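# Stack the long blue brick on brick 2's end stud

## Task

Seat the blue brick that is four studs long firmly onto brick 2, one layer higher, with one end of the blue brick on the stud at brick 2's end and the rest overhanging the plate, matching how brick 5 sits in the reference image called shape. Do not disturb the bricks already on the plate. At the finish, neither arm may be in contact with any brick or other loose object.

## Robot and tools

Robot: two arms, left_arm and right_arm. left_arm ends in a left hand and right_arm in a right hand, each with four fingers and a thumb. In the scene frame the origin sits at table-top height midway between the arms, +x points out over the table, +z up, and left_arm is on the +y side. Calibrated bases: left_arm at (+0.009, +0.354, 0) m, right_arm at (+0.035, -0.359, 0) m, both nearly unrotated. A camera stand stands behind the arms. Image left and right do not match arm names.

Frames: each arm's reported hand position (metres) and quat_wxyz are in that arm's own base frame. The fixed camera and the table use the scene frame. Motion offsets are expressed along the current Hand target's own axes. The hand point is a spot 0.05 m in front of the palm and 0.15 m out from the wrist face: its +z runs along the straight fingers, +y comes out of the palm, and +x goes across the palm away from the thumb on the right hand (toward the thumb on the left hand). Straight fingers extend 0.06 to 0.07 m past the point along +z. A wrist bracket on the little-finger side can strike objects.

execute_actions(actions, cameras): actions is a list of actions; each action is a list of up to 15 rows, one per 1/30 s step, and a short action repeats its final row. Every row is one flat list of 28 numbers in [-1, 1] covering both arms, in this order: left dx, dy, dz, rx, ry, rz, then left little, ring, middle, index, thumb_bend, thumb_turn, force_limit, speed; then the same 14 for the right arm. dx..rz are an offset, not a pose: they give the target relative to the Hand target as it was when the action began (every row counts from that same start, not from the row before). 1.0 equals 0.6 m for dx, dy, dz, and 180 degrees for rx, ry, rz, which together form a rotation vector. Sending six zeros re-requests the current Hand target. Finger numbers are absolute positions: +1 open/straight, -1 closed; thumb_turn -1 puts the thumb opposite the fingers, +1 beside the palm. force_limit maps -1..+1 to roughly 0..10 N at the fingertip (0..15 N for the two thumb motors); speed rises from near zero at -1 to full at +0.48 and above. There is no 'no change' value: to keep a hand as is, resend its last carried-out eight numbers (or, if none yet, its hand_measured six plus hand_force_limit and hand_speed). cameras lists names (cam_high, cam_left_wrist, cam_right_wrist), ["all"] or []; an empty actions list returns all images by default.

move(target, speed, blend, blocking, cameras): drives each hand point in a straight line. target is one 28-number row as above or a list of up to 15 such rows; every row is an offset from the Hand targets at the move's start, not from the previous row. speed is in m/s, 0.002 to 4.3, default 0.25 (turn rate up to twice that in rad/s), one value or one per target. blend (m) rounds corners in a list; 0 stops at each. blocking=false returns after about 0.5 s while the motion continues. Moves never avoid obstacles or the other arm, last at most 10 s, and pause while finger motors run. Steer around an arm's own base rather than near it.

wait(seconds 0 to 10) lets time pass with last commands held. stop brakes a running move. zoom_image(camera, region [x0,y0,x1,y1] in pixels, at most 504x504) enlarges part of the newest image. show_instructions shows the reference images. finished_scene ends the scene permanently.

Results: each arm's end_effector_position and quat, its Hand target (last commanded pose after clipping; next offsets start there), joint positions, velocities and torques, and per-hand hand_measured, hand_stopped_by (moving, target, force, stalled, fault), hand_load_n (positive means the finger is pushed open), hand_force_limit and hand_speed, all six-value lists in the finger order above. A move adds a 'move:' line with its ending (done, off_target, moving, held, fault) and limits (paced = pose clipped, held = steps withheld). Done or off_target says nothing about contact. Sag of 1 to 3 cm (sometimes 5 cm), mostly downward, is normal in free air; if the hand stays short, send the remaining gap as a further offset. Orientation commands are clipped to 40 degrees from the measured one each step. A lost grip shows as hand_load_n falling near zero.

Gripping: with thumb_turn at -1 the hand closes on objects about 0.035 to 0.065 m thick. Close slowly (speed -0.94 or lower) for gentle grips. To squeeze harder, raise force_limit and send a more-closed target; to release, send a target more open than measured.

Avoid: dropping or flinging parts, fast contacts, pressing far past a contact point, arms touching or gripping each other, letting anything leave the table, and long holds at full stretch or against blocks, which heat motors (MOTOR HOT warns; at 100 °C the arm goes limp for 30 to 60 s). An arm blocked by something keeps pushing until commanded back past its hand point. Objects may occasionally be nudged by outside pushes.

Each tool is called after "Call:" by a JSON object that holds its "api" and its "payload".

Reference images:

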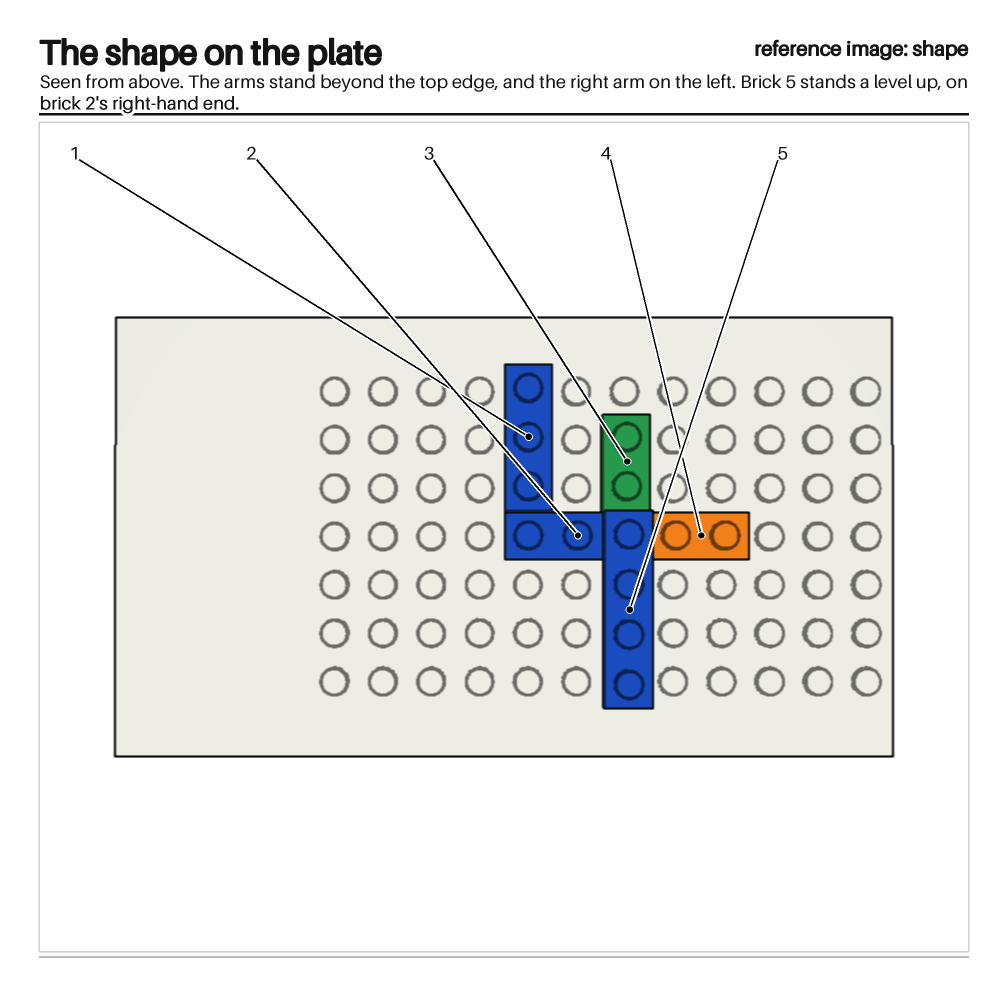

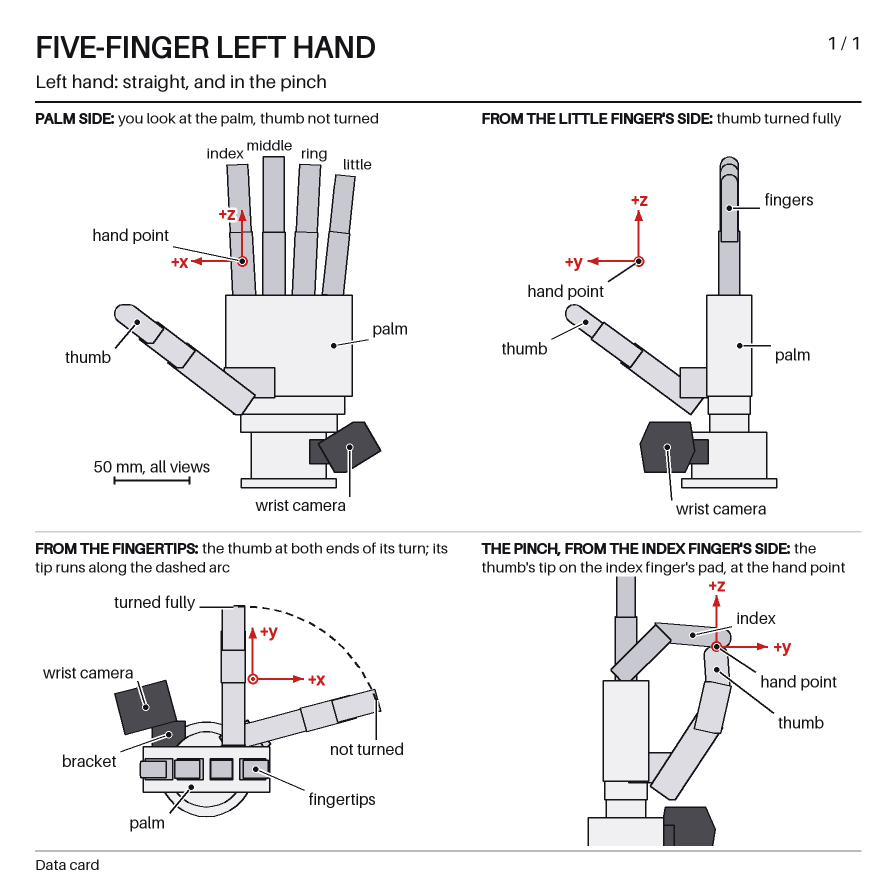

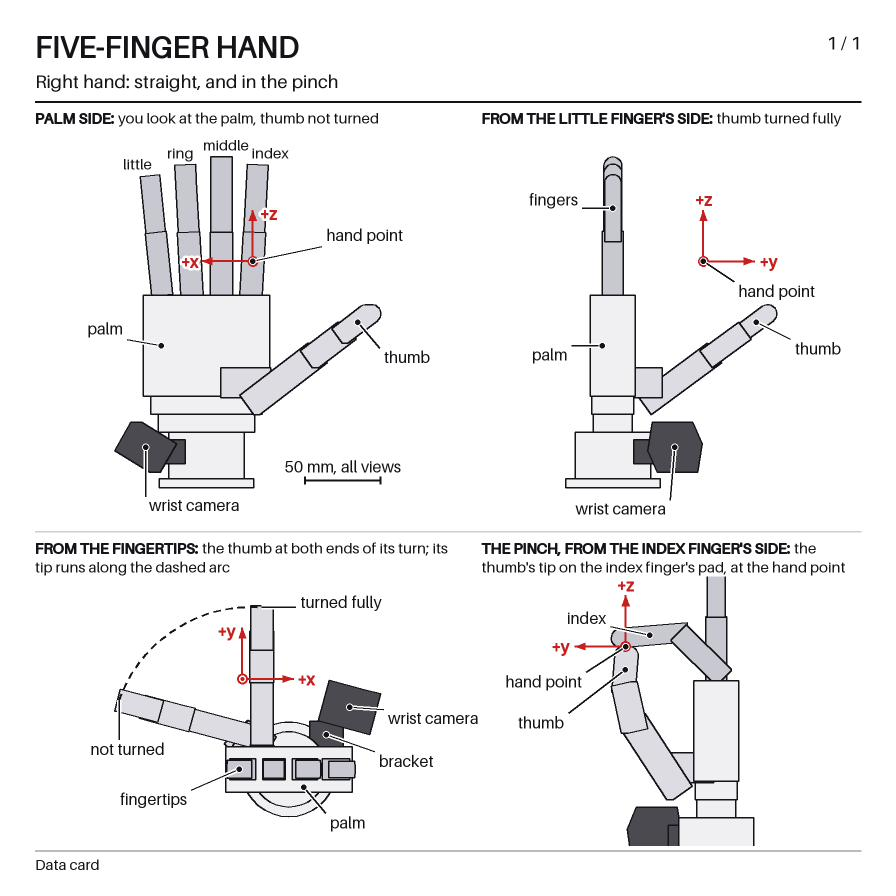

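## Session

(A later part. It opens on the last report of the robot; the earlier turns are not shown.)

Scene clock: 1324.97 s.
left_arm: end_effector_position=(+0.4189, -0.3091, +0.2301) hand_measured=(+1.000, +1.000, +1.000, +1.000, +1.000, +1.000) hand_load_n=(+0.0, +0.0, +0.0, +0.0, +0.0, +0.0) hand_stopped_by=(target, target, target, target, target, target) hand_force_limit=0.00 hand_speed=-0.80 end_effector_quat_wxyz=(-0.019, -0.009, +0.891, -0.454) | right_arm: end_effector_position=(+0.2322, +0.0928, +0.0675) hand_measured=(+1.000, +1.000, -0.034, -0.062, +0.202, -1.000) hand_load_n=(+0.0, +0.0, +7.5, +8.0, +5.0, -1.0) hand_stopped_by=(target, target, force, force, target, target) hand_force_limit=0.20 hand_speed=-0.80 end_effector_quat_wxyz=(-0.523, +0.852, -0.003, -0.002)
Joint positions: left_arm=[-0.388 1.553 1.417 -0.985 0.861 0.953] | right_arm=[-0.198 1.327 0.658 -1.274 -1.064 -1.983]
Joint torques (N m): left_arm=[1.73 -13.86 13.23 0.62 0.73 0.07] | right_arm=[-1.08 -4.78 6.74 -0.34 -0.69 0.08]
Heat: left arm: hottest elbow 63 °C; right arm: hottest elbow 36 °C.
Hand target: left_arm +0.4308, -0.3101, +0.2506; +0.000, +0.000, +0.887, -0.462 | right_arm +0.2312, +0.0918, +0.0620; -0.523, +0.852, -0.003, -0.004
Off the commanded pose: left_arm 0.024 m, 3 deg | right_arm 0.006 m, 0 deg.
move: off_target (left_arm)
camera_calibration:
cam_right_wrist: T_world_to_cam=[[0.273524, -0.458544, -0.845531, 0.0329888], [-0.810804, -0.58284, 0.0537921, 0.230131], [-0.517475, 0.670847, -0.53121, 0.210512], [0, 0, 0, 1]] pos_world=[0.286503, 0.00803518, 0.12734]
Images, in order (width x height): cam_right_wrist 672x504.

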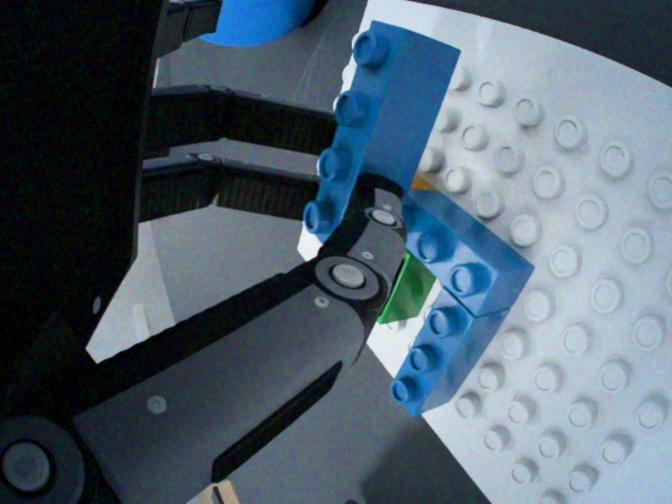

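Call:
{"api": "move", "payload": {"target": [0,0,0,0,0,0,1,1,1,1,1,1,0,-0.8,-0.0023,0.0123,0.0072,0,0,0,1,1,-0.36,-0.36,0.2,-1,0.2,-0.8], "speed": 0.04, "cameras": ["cam_right_wrist"]}}

Call:
{"api": "zoom_image", "payload": {"camera": "cam_right_wrist", "region": [370, 180, 550, 370]}}

Call:
{"api": "zoom_image", "payload": {"camera": "cam_right_wrist", "region": [290, 0, 470, 250]}}

Scene clock: 1360.03 s.
left_arm: end_effector_position=(+0.4189, -0.3091, +0.2301) hand_measured=(+1.000, +1.000, +1.000, +1.000, +1.000, +1.000) hand_load_n=(+0.0, +0.0, +0.0, +0.0, +0.0, +0.0) hand_stopped_by=(target, target, target, target, target, target) hand_force_limit=0.00 hand_speed=-0.80 end_effector_quat_wxyz=(-0.019, -0.009, +0.891, -0.454) | right_arm: end_effector_position=(+0.2314, +0.0930, +0.0592) hand_measured=(+1.000, +1.000, -0.034, -0.062, +0.202, -1.000) hand_load_n=(+0.0, +0.0, +7.5, +8.5, +5.0, -0.5) hand_stopped_by=(target, target, force, force, target, target) hand_force_limit=0.20 hand_speed=-0.80 end_effector_quat_wxyz=(-0.523, +0.852, -0.002, -0.001)
Joint positions: left_arm=[-0.388 1.553 1.417 -0.985 0.861 0.953] | right_arm=[-0.198 1.341 0.644 -1.244 -1.064 -1.983]
Joint torques (N m): left_arm=[1.61 -13.57 13.27 0.57 0.74 0.07] | right_arm=[-0.67 -4.66 6.43 -0.4 -0.68 0.07]
Heat: left arm: hottest elbow 63 °C; right arm: hottest elbow 34 °C.
Hand target: left_arm +0.4308, -0.3101, +0.2506; +0.000, +0.000, +0.887, -0.462 | right_arm +0.2297, +0.0923, +0.0535; -0.523, +0.852, -0.003, -0.004
Off the commanded pose: left_arm 0.024 m, 3 deg | right_arm 0.006 m, 0 deg.
move: off_target (left_arm)
camera_calibration:
cam_right_wrist: T_world_to_cam=[[0.275727, -0.458948, -0.844595, 0.025765], [-0.81096, -0.582792, 0.0519396, 0.230138], [-0.516061, 0.670612, -0.53288, 0.205353], [0, 0, 0, 1]] pos_world=[0.285503, 0.00823529, 0.119236]
Images, in order (width x height): cam_right_wrist 672x504.

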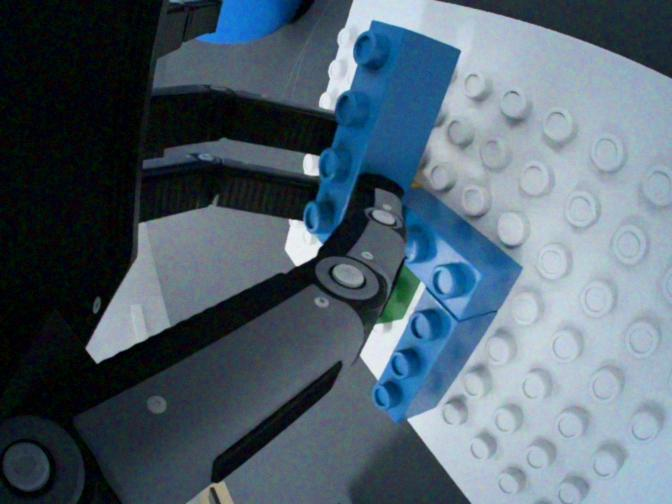

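Scaled by 2.653 from the camera's 672x504 image, which has a finer 960x720 frame.

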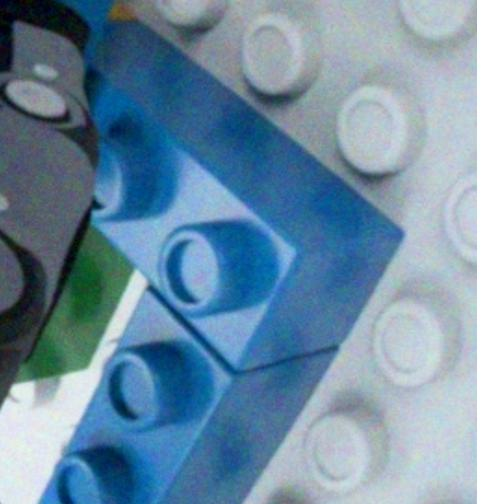

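Scaled by 2.016 from the camera's 672x504 image, which has a finer 960x720 frame.

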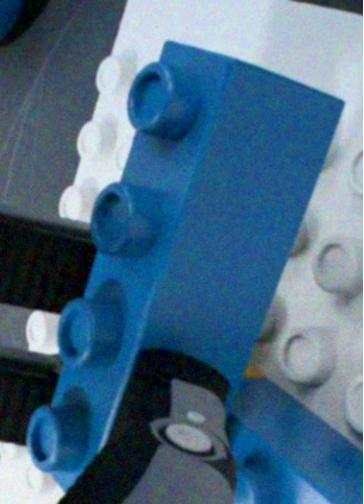

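Call:
{"api": "move", "payload": {"target": [0,0,0,0,0,0,1,1,1,1,1,1,0,-0.8,-0.0005,0.01,0.0063,0,0,0,1,1,-0.36,-0.36,0.2,-1,0.2,-0.8], "speed": 0.03, "cameras": ["cam_right_wrist"]}}

Call:
{"api": "zoom_image", "payload": {"camera": "cam_right_wrist", "region": [290, 0, 470, 250]}}

Call:
{"api": "zoom_image", "payload": {"camera": "cam_right_wrist", "region": [370, 180, 550, 370]}}

Scene clock: 1371.93 s.
left_arm: end_effector_position=(+0.4189, -0.3091, +0.2301) hand_measured=(+1.000, +1.000, +1.000, +1.000, +1.000, +1.000) hand_load_n=(+0.0, +0.0, +0.0, +0.0, +0.0, +0.0) hand_stopped_by=(target, target, target, target, target, target) hand_force_limit=0.00 hand_speed=-0.80 end_effector_quat_wxyz=(-0.019, -0.009, +0.891, -0.454) | right_arm: end_effector_position=(+0.2316, +0.0930, +0.0552) hand_measured=(+1.000, +1.000, -0.034, -0.062, +0.202, -1.000) hand_load_n=(+0.0, +0.0, +7.5, +8.5, +4.5, -0.5) hand_stopped_by=(target, target, force, force, target, target) hand_force_limit=0.20 hand_speed=-0.80 end_effector_quat_wxyz=(-0.523, +0.852, -0.001, +0.000)
Joint positions: left_arm=[-0.388 1.553 1.417 -0.985 0.861 0.953] | right_arm=[-0.198 1.348 0.638 -1.227 -1.065 -1.983]
Joint torques (N m): left_arm=[1.49 -13.8 13.2 0.59 0.75 0.06] | right_arm=[-0.73 -4.19 6.05 0.02 -0.68 0.1]
Heat: left arm: hottest elbow 63 °C; right arm: hottest elbow 35 °C.
Hand target: left_arm +0.4308, -0.3101, +0.2506; +0.000, +0.000, +0.887, -0.462 | right_arm +0.2292, +0.0930, +0.0464; -0.523, +0.852, -0.003, -0.004
Off the commanded pose: left_arm 0.024 m, 3 deg | right_arm 0.009 m, 1 deg.
move: off_target (left_arm)
camera_calibration:
cam_right_wrist: T_world_to_cam=[[0.278583, -0.459271, -0.843482, 0.0216558], [-0.811236, -0.582636, 0.0493088, 0.230774], [-0.514089, 0.670526, -0.53489, 0.202927], [0, 0, 0, 1]] pos_world=[0.285502, 0.00833563, 0.115431]
Images, in order (width x height): cam_right_wrist 672x504.

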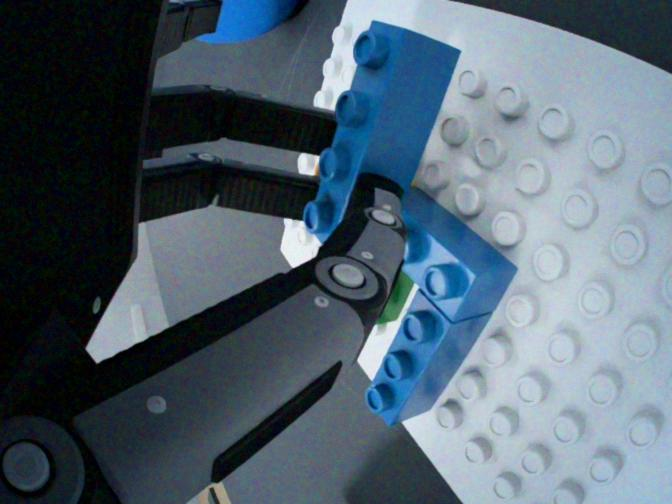

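Scaled by 2.016 from the camera's 672x504 image, which has a finer 960x720 frame.

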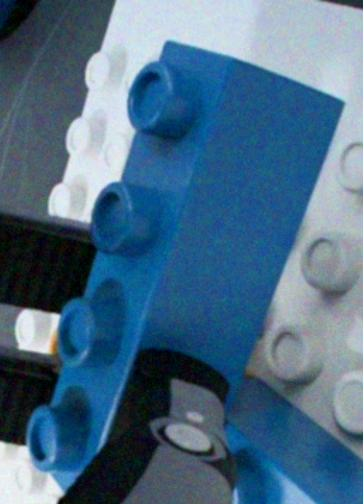

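Scaled by 2.653 from the camera's 672x504 image, which has a finer 960x720 frame.

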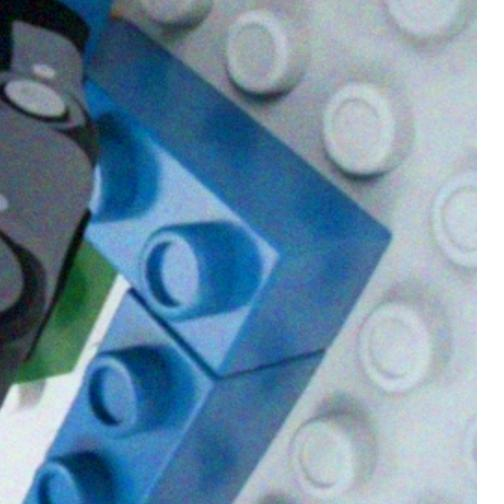

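Call:
{"api": "zoom_image", "payload": {"camera": "cam_right_wrist", "region": [370, 140, 470, 240]}}

Scaled by 5.040 from the camera's 672x504 image, which has a finer 960x720 frame.

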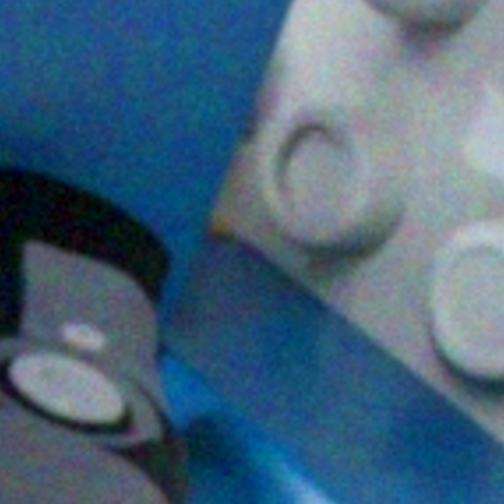

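Call:
{"api": "move", "payload": {"target": [0,0,0,0,0,0,1,1,1,1,1,1,0,-0.8,0,0.0074,0.0038,0,0,0,1,1,-0.36,-0.36,0.2,-1,0.2,-0.8], "speed": 0.03, "cameras": ["cam_right_wrist"]}}

Call:
{"api": "zoom_image", "payload": {"camera": "cam_right_wrist", "region": [290, 0, 470, 250]}}

Call:
{"api": "zoom_image", "payload": {"camera": "cam_right_wrist", "region": [370, 140, 530, 330]}}

Scene clock: 1390.80 s.
left_arm: end_effector_position=(+0.4189, -0.3091, +0.2301) hand_measured=(+1.000, +1.000, +1.000, +1.000, +1.000, +1.000) hand_load_n=(+0.0, +0.0, +0.0, -0.5, +0.0, +0.0) hand_stopped_by=(target, target, target, target, target, target) hand_force_limit=0.00 hand_speed=-0.80 end_effector_quat_wxyz=(-0.019, -0.009, +0.891, -0.454) | right_arm: end_effector_position=(+0.2317, +0.0932, +0.0549) hand_measured=(+1.000, +1.000, -0.034, -0.062, +0.202, -1.000) hand_load_n=(+0.0, +0.0, +7.5, +7.5, +4.5, -1.0) hand_stopped_by=(target, target, force, force, target, target) hand_force_limit=0.20 hand_speed=-0.80 end_effector_quat_wxyz=(-0.524, +0.852, -0.006, -0.002)
Joint positions: left_arm=[-0.388 1.553 1.417 -0.985 0.861 0.953] | right_arm=[-0.198 1.351 0.638 -1.223 -1.066 -1.972]
Joint torques (N m): left_arm=[1.61 -13.98 13.22 0.64 0.74 0.06] | right_arm=[-0.62 -3.84 5.45 0.58 -0.59 -0.01]
Heat: left arm: hottest elbow 64 °C; right arm: hottest elbow 34 °C.
Hand target: left_arm +0.4308, -0.3101, +0.2506; +0.000, +0.000, +0.887, -0.462 | right_arm +0.2292, +0.0930, +0.0414; -0.523, +0.852, -0.003, -0.004
Off the commanded pose: left_arm 0.024 m, 3 deg | right_arm 0.014 m, 0 deg.
move: off_target (left_arm, right_arm)
camera_calibration:
cam_right_wrist: T_world_to_cam=[[0.268873, -0.459736, -0.846374, 0.0239865], [-0.813985, -0.578228, 0.0554997, 0.230818], [-0.514913, 0.674014, -0.529689, 0.202293], [0, 0, 0, 1]] pos_world=[0.285596, 0.00814482, 0.114644]
Images, in order (width x height): cam_right_wrist 672x504.

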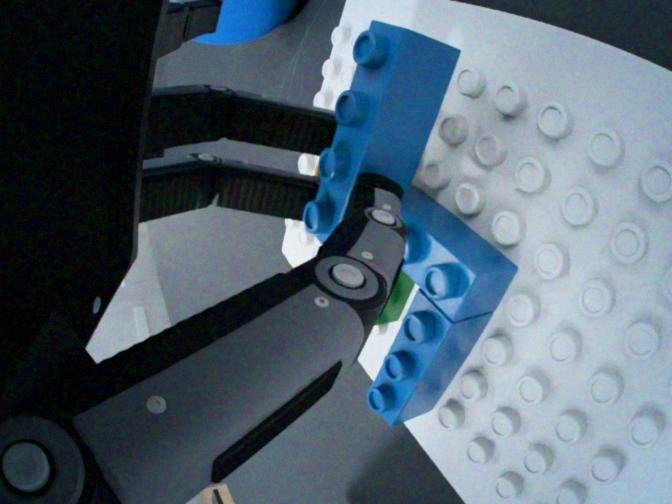

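Scaled by 2.016 from the camera's 672x504 image, which has a finer 960x720 frame.

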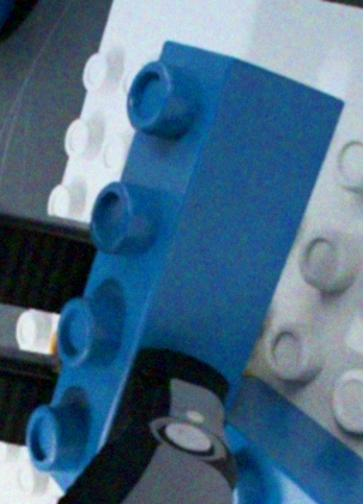

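Scaled by 2.653 from the camera's 672x504 image, which has a finer 960x720 frame.

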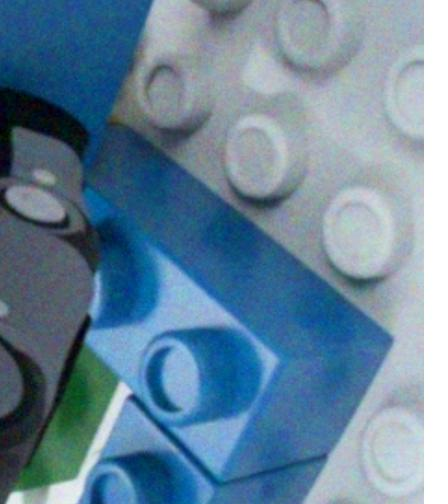

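Call:
{"api": "move", "payload": {"target": [0,0,0,0,0,0,1,1,1,1,1,1,0,-0.8,0,0.0104,0.0053,0,0,0,1,1,-0.36,-0.36,0.2,-1,0.2,-0.8], "speed": 0.03, "cameras": ["cam_right_wrist","cam_left_wrist"]}}

Call:
{"api": "zoom_image", "payload": {"camera": "cam_right_wrist", "region": [290, 0, 470, 250]}}

Call:
{"api": "zoom_image", "payload": {"camera": "cam_left_wrist", "region": [320, 110, 430, 230]}}

Scene clock: 1400.90 s.
left_arm: end_effector_position=(+0.4189, -0.3091, +0.2301) hand_measured=(+1.000, +1.000, +1.000, +1.000, +1.000, +1.000) hand_load_n=(+0.0, +0.0, +0.0, +0.0, +0.0, +0.0) hand_stopped_by=(target, target, target, target, target, target) hand_force_limit=0.00 hand_speed=-0.80 end_effector_quat_wxyz=(-0.019, -0.009, +0.891, -0.454) | right_arm: end_effector_position=(+0.2318, +0.0936, +0.0542) hand_measured=(+1.000, +1.000, -0.034, -0.062, +0.202, -1.000) hand_load_n=(+0.0, +0.0, +7.0, +5.5, +4.5, -2.0) hand_stopped_by=(target, target, force, force, target, target) hand_force_limit=0.20 hand_speed=-0.80 end_effector_quat_wxyz=(-0.525, +0.851, -0.011, -0.003)
Joint positions: left_arm=[-0.388 1.553 1.417 -0.985 0.861 0.953] | right_arm=[-0.199 1.355 0.636 -1.216 -1.071 -1.961]
Joint torques (N m): left_arm=[1.79 -13.98 13.24 0.64 0.74 0.06] | right_arm=[-0.85 -3.08 4.92 1.1 -0.4 -0.13]
Heat: left arm: hottest elbow 64 °C; right arm: hottest elbow 34 °C.
Hand target: left_arm +0.4308, -0.3101, +0.2506; +0.000, +0.000, +0.887, -0.462 | right_arm +0.2292, +0.0930, +0.0344; -0.523, +0.852, -0.003, -0.004
Off the commanded pose: left_arm 0.024 m, 3 deg | right_arm 0.020 m, 1 deg.
move: off_target (left_arm, right_arm)
camera_calibration:
cam_left_wrist: T_world_to_cam=[[-0.254805, -0.543548, 0.799769, -0.248628], [-0.800058, 0.583033, 0.14135, 0.479178], [-0.543122, -0.603845, -0.583429, 0.293783], [0, 0, 0, 1]] pos_world=[0.479579, -0.237118, 0.302515]
cam_right_wrist: T_world_to_cam=[[0.25803, -0.458618, -0.850347, 0.0261589], [-0.818348, -0.571587, 0.0599539, 0.231336], [-0.513544, 0.68041, -0.522796, 0.200419], [0, 0, 0, 1]] pos_world=[0.285487, 0.00785861, 0.113153]
Images, in order (width x height): cam_left_wrist 672x504, cam_right_wrist 672x504.

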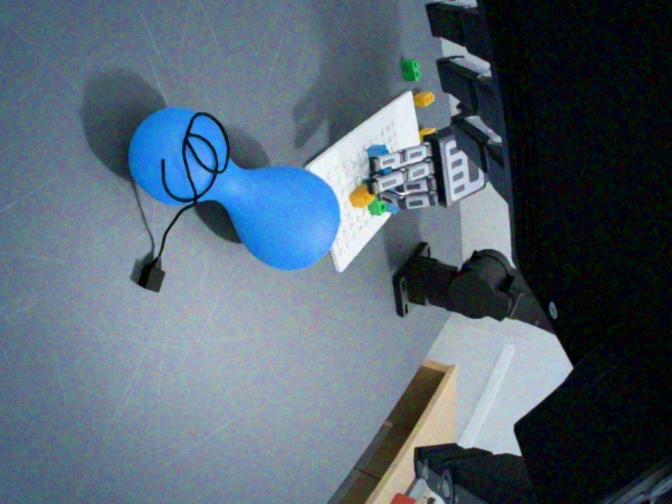

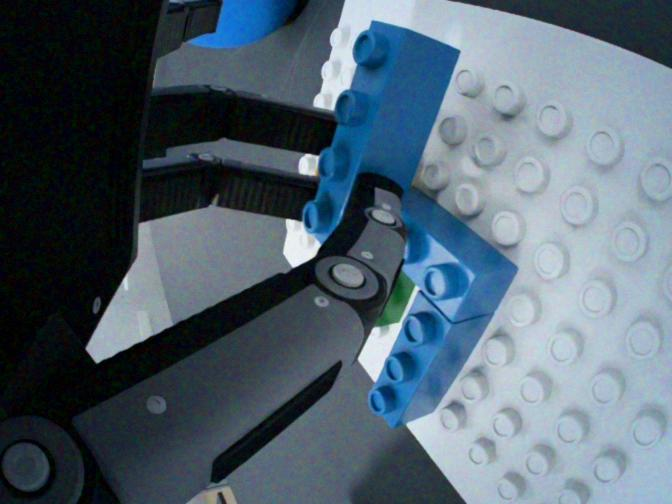

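Scaled by 2.016 from the camera's 672x504 image, which has a finer 960x720 frame.

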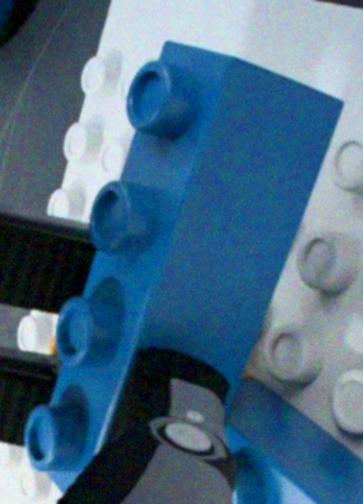

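Scaled by 4.200 from the camera's 672x504 image, which has a finer 960x720 frame.

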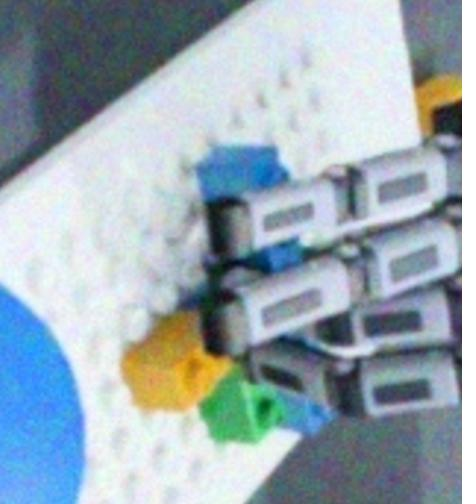

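Call:
{"api": "zoom_image", "payload": {"camera": "cam_right_wrist", "region": [370, 180, 530, 370]}}

Call:
{"api": "zoom_image", "payload": {"camera": "cam_right_wrist", "region": [380, 150, 440, 230]}}

Scaled by 2.653 from the camera's 672x504 image, which has a finer 960x720 frame.

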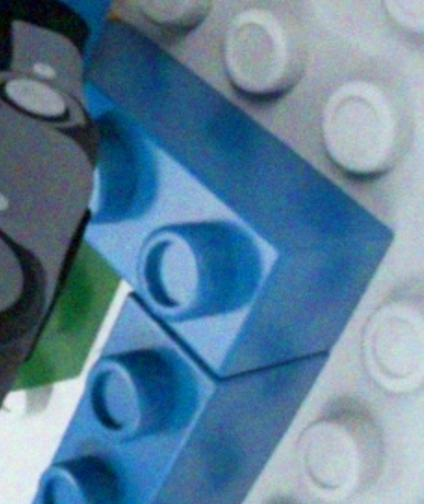

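Scaled by 6.300 from the camera's 672x504 image, which has a finer 960x720 frame.

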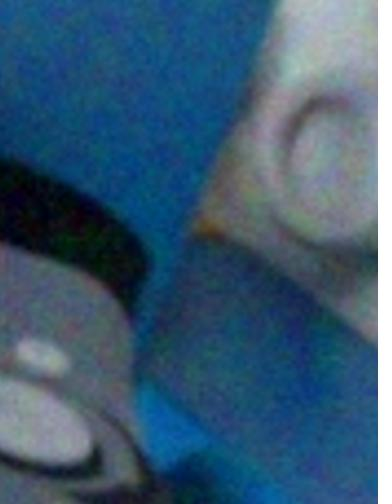

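Call:
{"api": "move", "payload": {"target": [0,0,0,0,0,0,1,1,1,1,1,1,0,-0.8,0,0.0104,0.0053,0,0,0,1,1,-0.36,-0.36,0.2,-1,0.2,-0.8], "speed": 0.03, "cameras": ["cam_right_wrist"]}}

Call:
{"api": "zoom_image", "payload": {"camera": "cam_right_wrist", "region": [290, 0, 470, 250]}}

Call:
{"api": "zoom_image", "payload": {"camera": "cam_right_wrist", "region": [370, 180, 530, 370]}}

Scene clock: 1446.20 s.
left_arm: end_effector_position=(+0.4189, -0.3091, +0.2301) hand_measured=(+1.000, +1.000, +1.000, +1.000, +1.000, +1.000) hand_load_n=(+0.0, +0.0, +0.0, +0.0, +0.0, -0.5) hand_stopped_by=(target, target, target, target, target, target) hand_force_limit=0.00 hand_speed=-0.80 end_effector_quat_wxyz=(-0.019, -0.009, +0.891, -0.454) | right_arm: end_effector_position=(+0.2327, +0.0936, +0.0526) hand_measured=(+1.000, +1.000, -0.034, -0.062, +0.202, -1.000) hand_load_n=(+0.0, +0.0, +7.0, +4.5, +3.5, -1.5) hand_stopped_by=(target, target, force, force, target, target) hand_force_limit=0.20 hand_speed=-0.80 end_effector_quat_wxyz=(-0.528, +0.849, -0.017, -0.003)
Joint positions: left_arm=[-0.388 1.553 1.417 -0.985 0.861 0.953] | right_arm=[-0.203 1.361 0.634 -1.206 -1.077 -1.953]
Joint torques (N m): left_arm=[1.73 -13.68 13.22 0.59 0.74 0.06] | right_arm=[-0.67 -2.78 4.36 1.54 -0.11 -0.26]
Heat: left arm: hottest elbow 64 °C; right arm: hottest elbow 33 °C.
Hand target: left_arm +0.4308, -0.3101, +0.2506; +0.000, +0.000, +0.887, -0.462 | right_arm +0.2292, +0.0929, +0.0274; -0.523, +0.852, -0.003, -0.004
Off the commanded pose: left_arm 0.024 m, 3 deg | right_arm 0.025 m, 2 deg.
move: off_target (left_arm, right_arm)
camera_calibration:
cam_right_wrist: T_world_to_cam=[[0.249407, -0.456438, -0.854085, 0.0265233], [-0.823504, -0.564027, 0.0609487, 0.23266], [-0.509546, 0.688141, -0.51655, 0.198009], [0, 0, 0, 1]] pos_world=[0.285876, 0.00707429, 0.110755]
Images, in order (width x height): cam_right_wrist 672x504.

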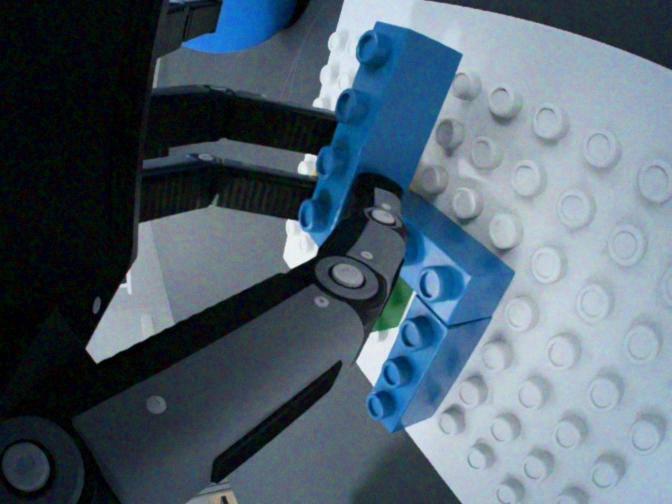

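Scaled by 2.016 from the camera's 672x504 image, which has a finer 960x720 frame.

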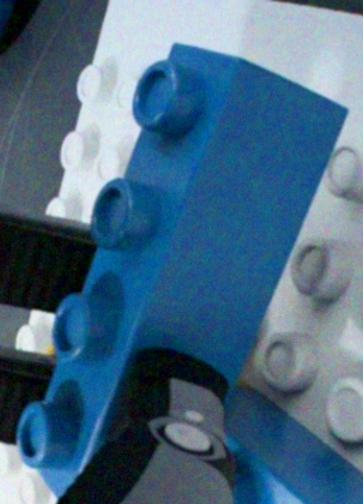

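Scaled by 2.653 from the camera's 672x504 image, which has a finer 960x720 frame.

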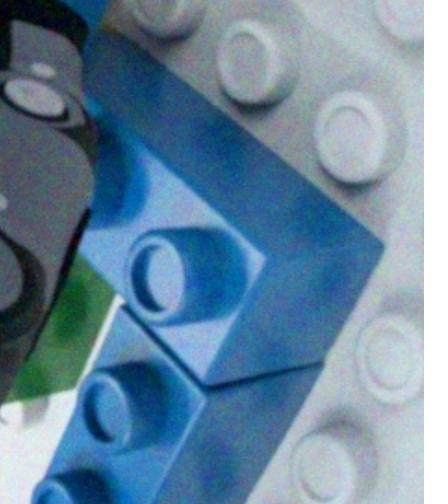

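Call:
{"api": "move", "payload": {"target": [0,0,0,0,0,0,1,1,1,1,1,1,0,-0.8,-0.0004,-0.0336,-0.0171,0,0,0,1,1,-0.36,-0.36,0.2,-1,0.2,-0.8], "speed": 0.05, "cameras": ["cam_right_wrist"]}}

Call:
{"api": "zoom_image", "payload": {"camera": "cam_right_wrist", "region": [290, 0, 470, 250]}}

Call:
{"api": "zoom_image", "payload": {"camera": "cam_right_wrist", "region": [370, 180, 530, 370]}}

Scene clock: 1470.40 s.
left_arm: end_effector_position=(+0.4189, -0.3091, +0.2301) hand_measured=(+1.000, +1.000, +1.000, +1.000, +1.000, +1.000) hand_load_n=(+0.0, +0.0, +0.0, +0.0, +0.0, -0.5) hand_stopped_by=(target, target, target, target, target, target) hand_force_limit=0.00 hand_speed=-0.80 end_effector_quat_wxyz=(-0.019, -0.009, +0.891, -0.454) | right_arm: end_effector_position=(+0.2322, +0.0936, +0.0539) hand_measured=(+1.000, +1.000, -0.034, -0.062, +0.202, -1.000) hand_load_n=(+0.0, +0.0, +7.5, +7.0, +4.0, -1.0) hand_stopped_by=(target, target, force, force, target, target) hand_force_limit=0.20 hand_speed=-0.80 end_effector_quat_wxyz=(-0.528, +0.849, -0.011, +0.000)
Joint positions: left_arm=[-0.388 1.553 1.417 -0.985 0.861 0.953] | right_arm=[-0.203 1.356 0.634 -1.215 -1.077 -1.969]
Joint torques (N m): left_arm=[1.49 -13.8 13.22 0.59 0.75 0.05] | right_arm=[-0.79 -5.36 6.71 -0.87 -0.14 -0.04]
Heat: left arm: hottest elbow 64 °C; right arm: hottest elbow 33 °C.
Hand target: left_arm +0.4308, -0.3101, +0.2506; +0.000, +0.000, +0.887, -0.462 | right_arm +0.2291, +0.0929, +0.0500; -0.523, +0.852, -0.003, -0.004
Off the commanded pose: left_arm 0.024 m, 3 deg | right_arm 0.005 m, 1 deg.
move: off_target (left_arm)
camera_calibration:
cam_right_wrist: T_world_to_cam=[[0.262108, -0.454199, -0.851471, 0.0244933], [-0.820096, -0.569899, 0.0515508, 0.232488], [-0.508667, 0.684776, -0.521862, 0.198835], [0, 0, 0, 1]] pos_world=[0.285383, 0.00746198, 0.112635]
Images, in order (width x height): cam_right_wrist 672x504.

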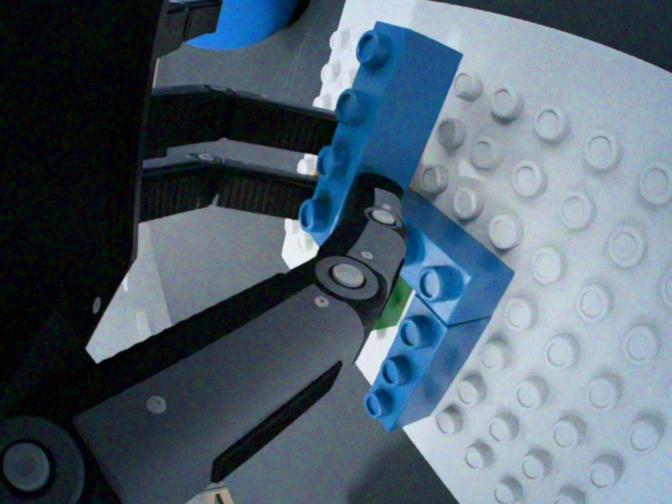

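Scaled by 2.016 from the camera's 672x504 image, which has a finer 960x720 frame.

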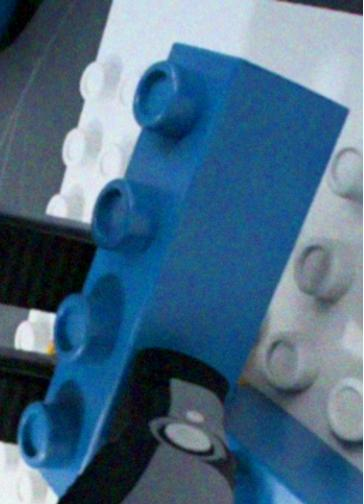

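Scaled by 2.653 from the camera's 672x504 image, which has a finer 960x720 frame.

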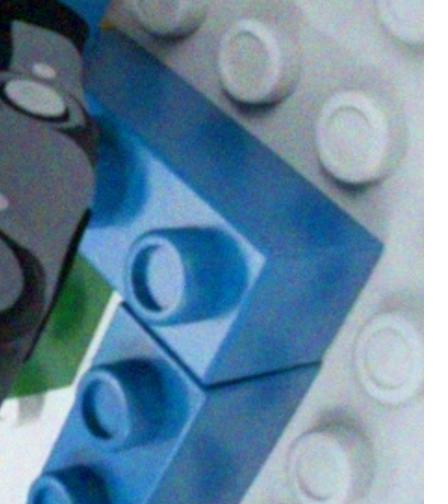

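Call:
{"api": "move", "payload": {"target": [0,0,0,0,0,0,1,1,1,1,1,1,0,-0.8,0,0.008,0.004,0,0.0076,-0.0149,1,1,-0.36,-0.36,0.2,-1,0.2,-0.8], "speed": 0.05, "cameras": ["cam_right_wrist"]}}

Call:
{"api": "zoom_image", "payload": {"camera": "cam_right_wrist", "region": [290, 0, 470, 250]}}

Call:
{"api": "zoom_image", "payload": {"camera": "cam_right_wrist", "region": [370, 180, 530, 370]}}

Scene clock: 1526.73 s.
left_arm: end_effector_position=(+0.4189, -0.3091, +0.2301) hand_measured=(+1.000, +1.000, +1.000, +1.000, +1.000, +1.000) hand_load_n=(+0.0, +0.0, +0.0, +0.0, +0.0, -0.5) hand_stopped_by=(target, target, target, target, target, target) hand_force_limit=0.00 hand_speed=-0.80 end_effector_quat_wxyz=(-0.019, -0.009, +0.891, -0.454) | right_arm: end_effector_position=(+0.2321, +0.0937, +0.0537) hand_measured=(+1.000, +1.000, -0.034, -0.062, +0.202, -1.000) hand_load_n=(-0.5, +0.0, +6.5, +6.5, +4.5, -1.0) hand_stopped_by=(target, target, force, force, target, target) hand_force_limit=0.20 hand_speed=-0.80 end_effector_quat_wxyz=(-0.526, +0.850, +0.000, +0.013)
Joint positions: left_arm=[-0.388 1.553 1.417 -0.985 0.861 0.953] | right_arm=[-0.203 1.335 0.621 -1.199 -1.077 -1.98]
Joint torques (N m): left_arm=[1.55 -13.74 13.24 0.62 0.75 0.06] | right_arm=[-0.73 -5.13 5.35 0.29 -0.5 -0.11]
Heat: left arm: hottest elbow 65 °C; right arm: hottest elbow 34 °C.
Hand target: left_arm +0.4308, -0.3101, +0.2506; +0.000, +0.000, +0.887, -0.462 | right_arm +0.2290, +0.0929, +0.0447; -0.523, +0.852, +0.011, +0.018
Off the commanded pose: left_arm 0.024 m, 3 deg | right_arm 0.010 m, 1 deg.
move: off_target (left_arm)
camera_calibration:
cam_right_wrist: T_world_to_cam=[[0.29301, -0.456669, -0.84, 0.0168045], [-0.818503, -0.573892, 0.0264871, 0.233785], [-0.494165, 0.679781, -0.54194, 0.19681], [0, 0, 0, 1]] pos_world=[0.283686, 0.00805375, 0.114583]
Images, in order (width x height): cam_right_wrist 672x504.

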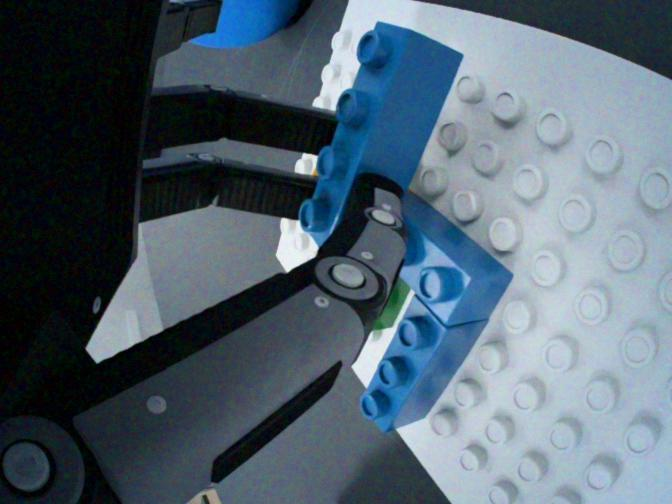

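Scaled by 2.016 from the camera's 672x504 image, which has a finer 960x720 frame.

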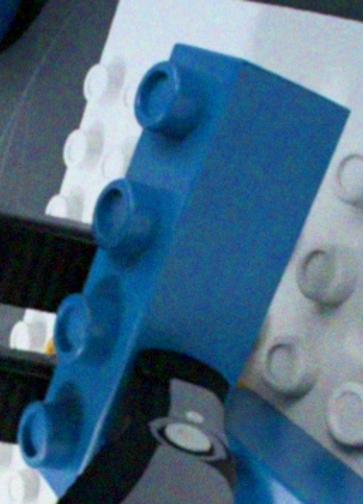

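Scaled by 2.653 from the camera's 672x504 image, which has a finer 960x720 frame.

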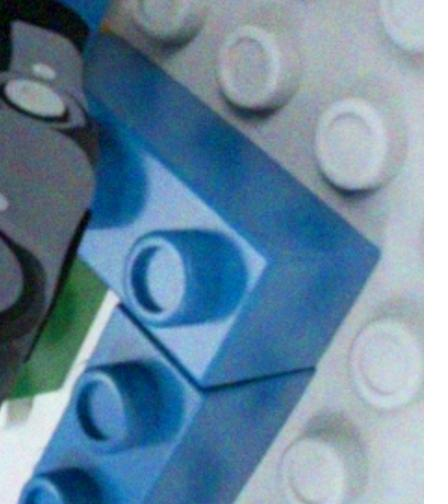

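Call:
{"api": "move", "payload": {"target": [0,0,0,0,0,0,1,1,1,1,1,1,0,-0.8,0,0.0125,0.006,0,0.0025,-0.005,1,1,-0.36,-0.36,0.2,-1,0.2,-0.8], "speed": 0.04, "cameras": ["cam_right_wrist"]}}

Call:
{"api": "zoom_image", "payload": {"camera": "cam_right_wrist", "region": [290, 0, 470, 250]}}

Call:
{"api": "zoom_image", "payload": {"camera": "cam_right_wrist", "region": [370, 180, 530, 370]}}

Scene clock: 1534.97 s.
left_arm: end_effector_position=(+0.4189, -0.3091, +0.2301) hand_measured=(+1.000, +1.000, +1.000, +1.000, +1.000, +1.000) hand_load_n=(+0.0, +0.0, +0.0, +0.0, +0.0, +0.0) hand_stopped_by=(target, target, target, target, target, target) hand_force_limit=0.00 hand_speed=-0.80 end_effector_quat_wxyz=(-0.019, -0.009, +0.891, -0.454) | right_arm: end_effector_position=(+0.2317, +0.0937, +0.0528) hand_measured=(+1.000, +1.000, -0.034, -0.062, +0.202, -1.000) hand_load_n=(+0.0, +0.0, +6.5, +4.5, +4.0, -1.5) hand_stopped_by=(target, target, force, force, target, target) hand_force_limit=0.20 hand_speed=-0.80 end_effector_quat_wxyz=(-0.528, +0.849, -0.001, +0.018)
Joint positions: left_arm=[-0.388 1.553 1.417 -0.985 0.861 0.953] | right_arm=[-0.208 1.33 0.613 -1.189 -1.083 -1.98]
Joint torques (N m): left_arm=[1.73 -13.86 13.23 0.58 0.74 0.07] | right_arm=[-0.73 -4.25 4.66 1.16 -0.32 -0.19]
Heat: left arm: hottest elbow 65 °C; right arm: hottest elbow 34 °C.
Hand target: left_arm +0.4308, -0.3101, +0.2506; +0.000, +0.000, +0.887, -0.462 | right_arm +0.2295, +0.0928, +0.0364; -0.523, +0.852, +0.016, +0.026
Off the commanded pose: left_arm 0.024 m, 3 deg | right_arm 0.017 m, 2 deg.
move: off_target (left_arm, right_arm)
camera_calibration:
cam_right_wrist: T_world_to_cam=[[0.296755, -0.455228, -0.839467, 0.0151161], [-0.822687, -0.568231, 0.0173187, 0.234358], [-0.484895, 0.685479, -0.543135, 0.193566], [0, 0, 0, 1]] pos_world=[0.282176, 0.00736549, 0.113763]
Images, in order (width x height): cam_right_wrist 672x504.

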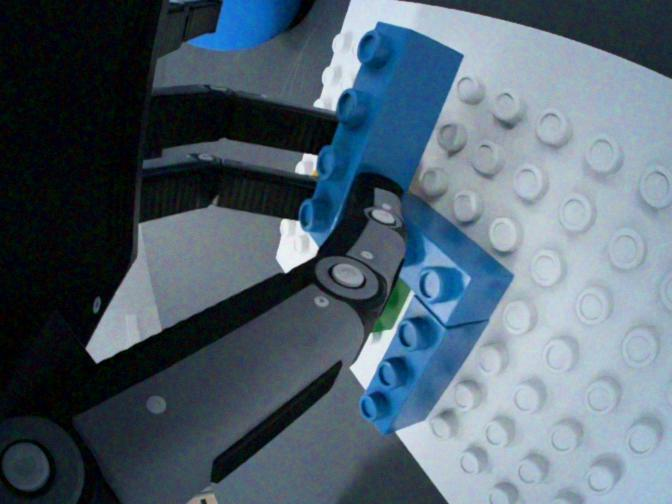

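Scaled by 2.016 from the camera's 672x504 image, which has a finer 960x720 frame.

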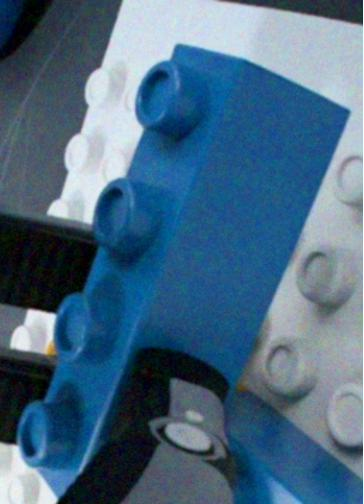

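Scaled by 2.653 from the camera's 672x504 image, which has a finer 960x720 frame.

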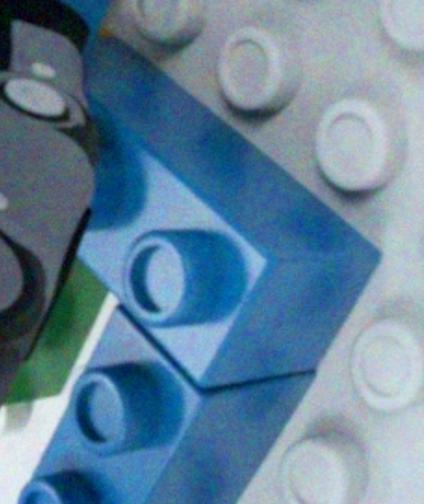

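Call:
{"api": "move", "payload": {"target": [[0,0,0,0,0,0,1,1,1,1,1,1,0,-0.8,0,-0.0201,-0.0102,0,0,0,1,1,-0.36,-0.36,0.2,-1,0.2,-0.8],[0,0,0,0,0,0,1,1,1,1,1,1,0,-0.8,0,-0.0201,-0.0102,0,0,0,1,1,0.0,-0.03,0.2,-1,0.2,-0.9]], "speed": 0.04, "cameras": ["cam_right_wrist"]}}

Call:
{"api": "zoom_image", "payload": {"camera": "cam_right_wrist", "region": [290, 0, 470, 250]}}

Scene clock: 1544.07 s.
left_arm: end_effector_position=(+0.4189, -0.3091, +0.2301) hand_measured=(+1.000, +1.000, +1.000, +1.000, +1.000, +1.000) hand_load_n=(+0.0, +0.0, +0.0, +0.0, +0.0, -0.5) hand_stopped_by=(target, target, target, target, target, target) hand_force_limit=0.00 hand_speed=-0.80 end_effector_quat_wxyz=(-0.019, -0.009, +0.891, -0.454) | right_arm: end_effector_position=(+0.2325, +0.0928, +0.0543) hand_measured=(+1.000, +1.000, +0.000, -0.030, +0.200, -1.000) hand_load_n=(+0.0, -0.5, +0.0, -3.0, +0.0, +0.0) hand_stopped_by=(target, target, target, target, target, target) hand_force_limit=0.20 hand_speed=-0.90 end_effector_quat_wxyz=(-0.525, +0.851, +0.007, +0.026)
Joint positions: left_arm=[-0.388 1.553 1.417 -0.985 0.861 0.953] | right_arm=[-0.208 1.316 0.611 -1.189 -1.079 -1.991]
Joint torques (N m): left_arm=[1.61 -13.86 13.23 0.59 0.74 0.06] | right_arm=[-0.5 -5.13 6.09 -0.59 -0.52 -0.07]
Heat: left arm: hottest elbow 65 °C; right arm: hottest elbow 33 °C.
Hand target: left_arm +0.4308, -0.3101, +0.2506; +0.000, +0.000, +0.887, -0.462 | right_arm +0.2287, +0.0927, +0.0499; -0.523, +0.852, +0.015, +0.026
Off the commanded pose: left_arm 0.024 m, 3 deg | right_arm 0.006 m, 1 deg.
move: off_target (left_arm)
camera_calibration:
cam_right_wrist: T_world_to_cam=[[0.31698, -0.459188, -0.829862, 0.0109117], [-0.819613, -0.572904, 0.00394029, 0.234837], [-0.47724, 0.678917, -0.557955, 0.195008], [0, 0, 0, 1]] pos_world=[0.282083, 0.00715589, 0.116935]
Images, in order (width x height): cam_right_wrist 672x504.

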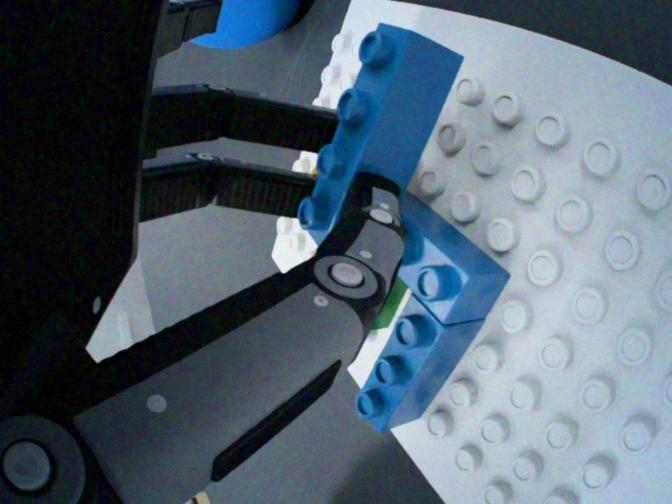

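Scaled by 2.016 from the camera's 672x504 image, which has a finer 960x720 frame.

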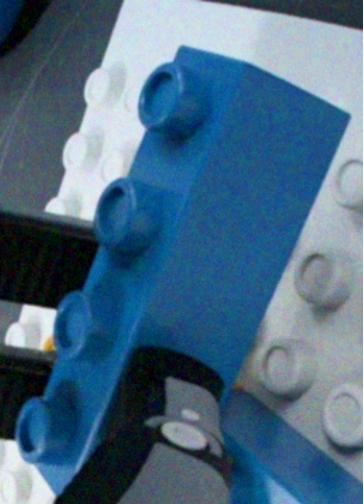

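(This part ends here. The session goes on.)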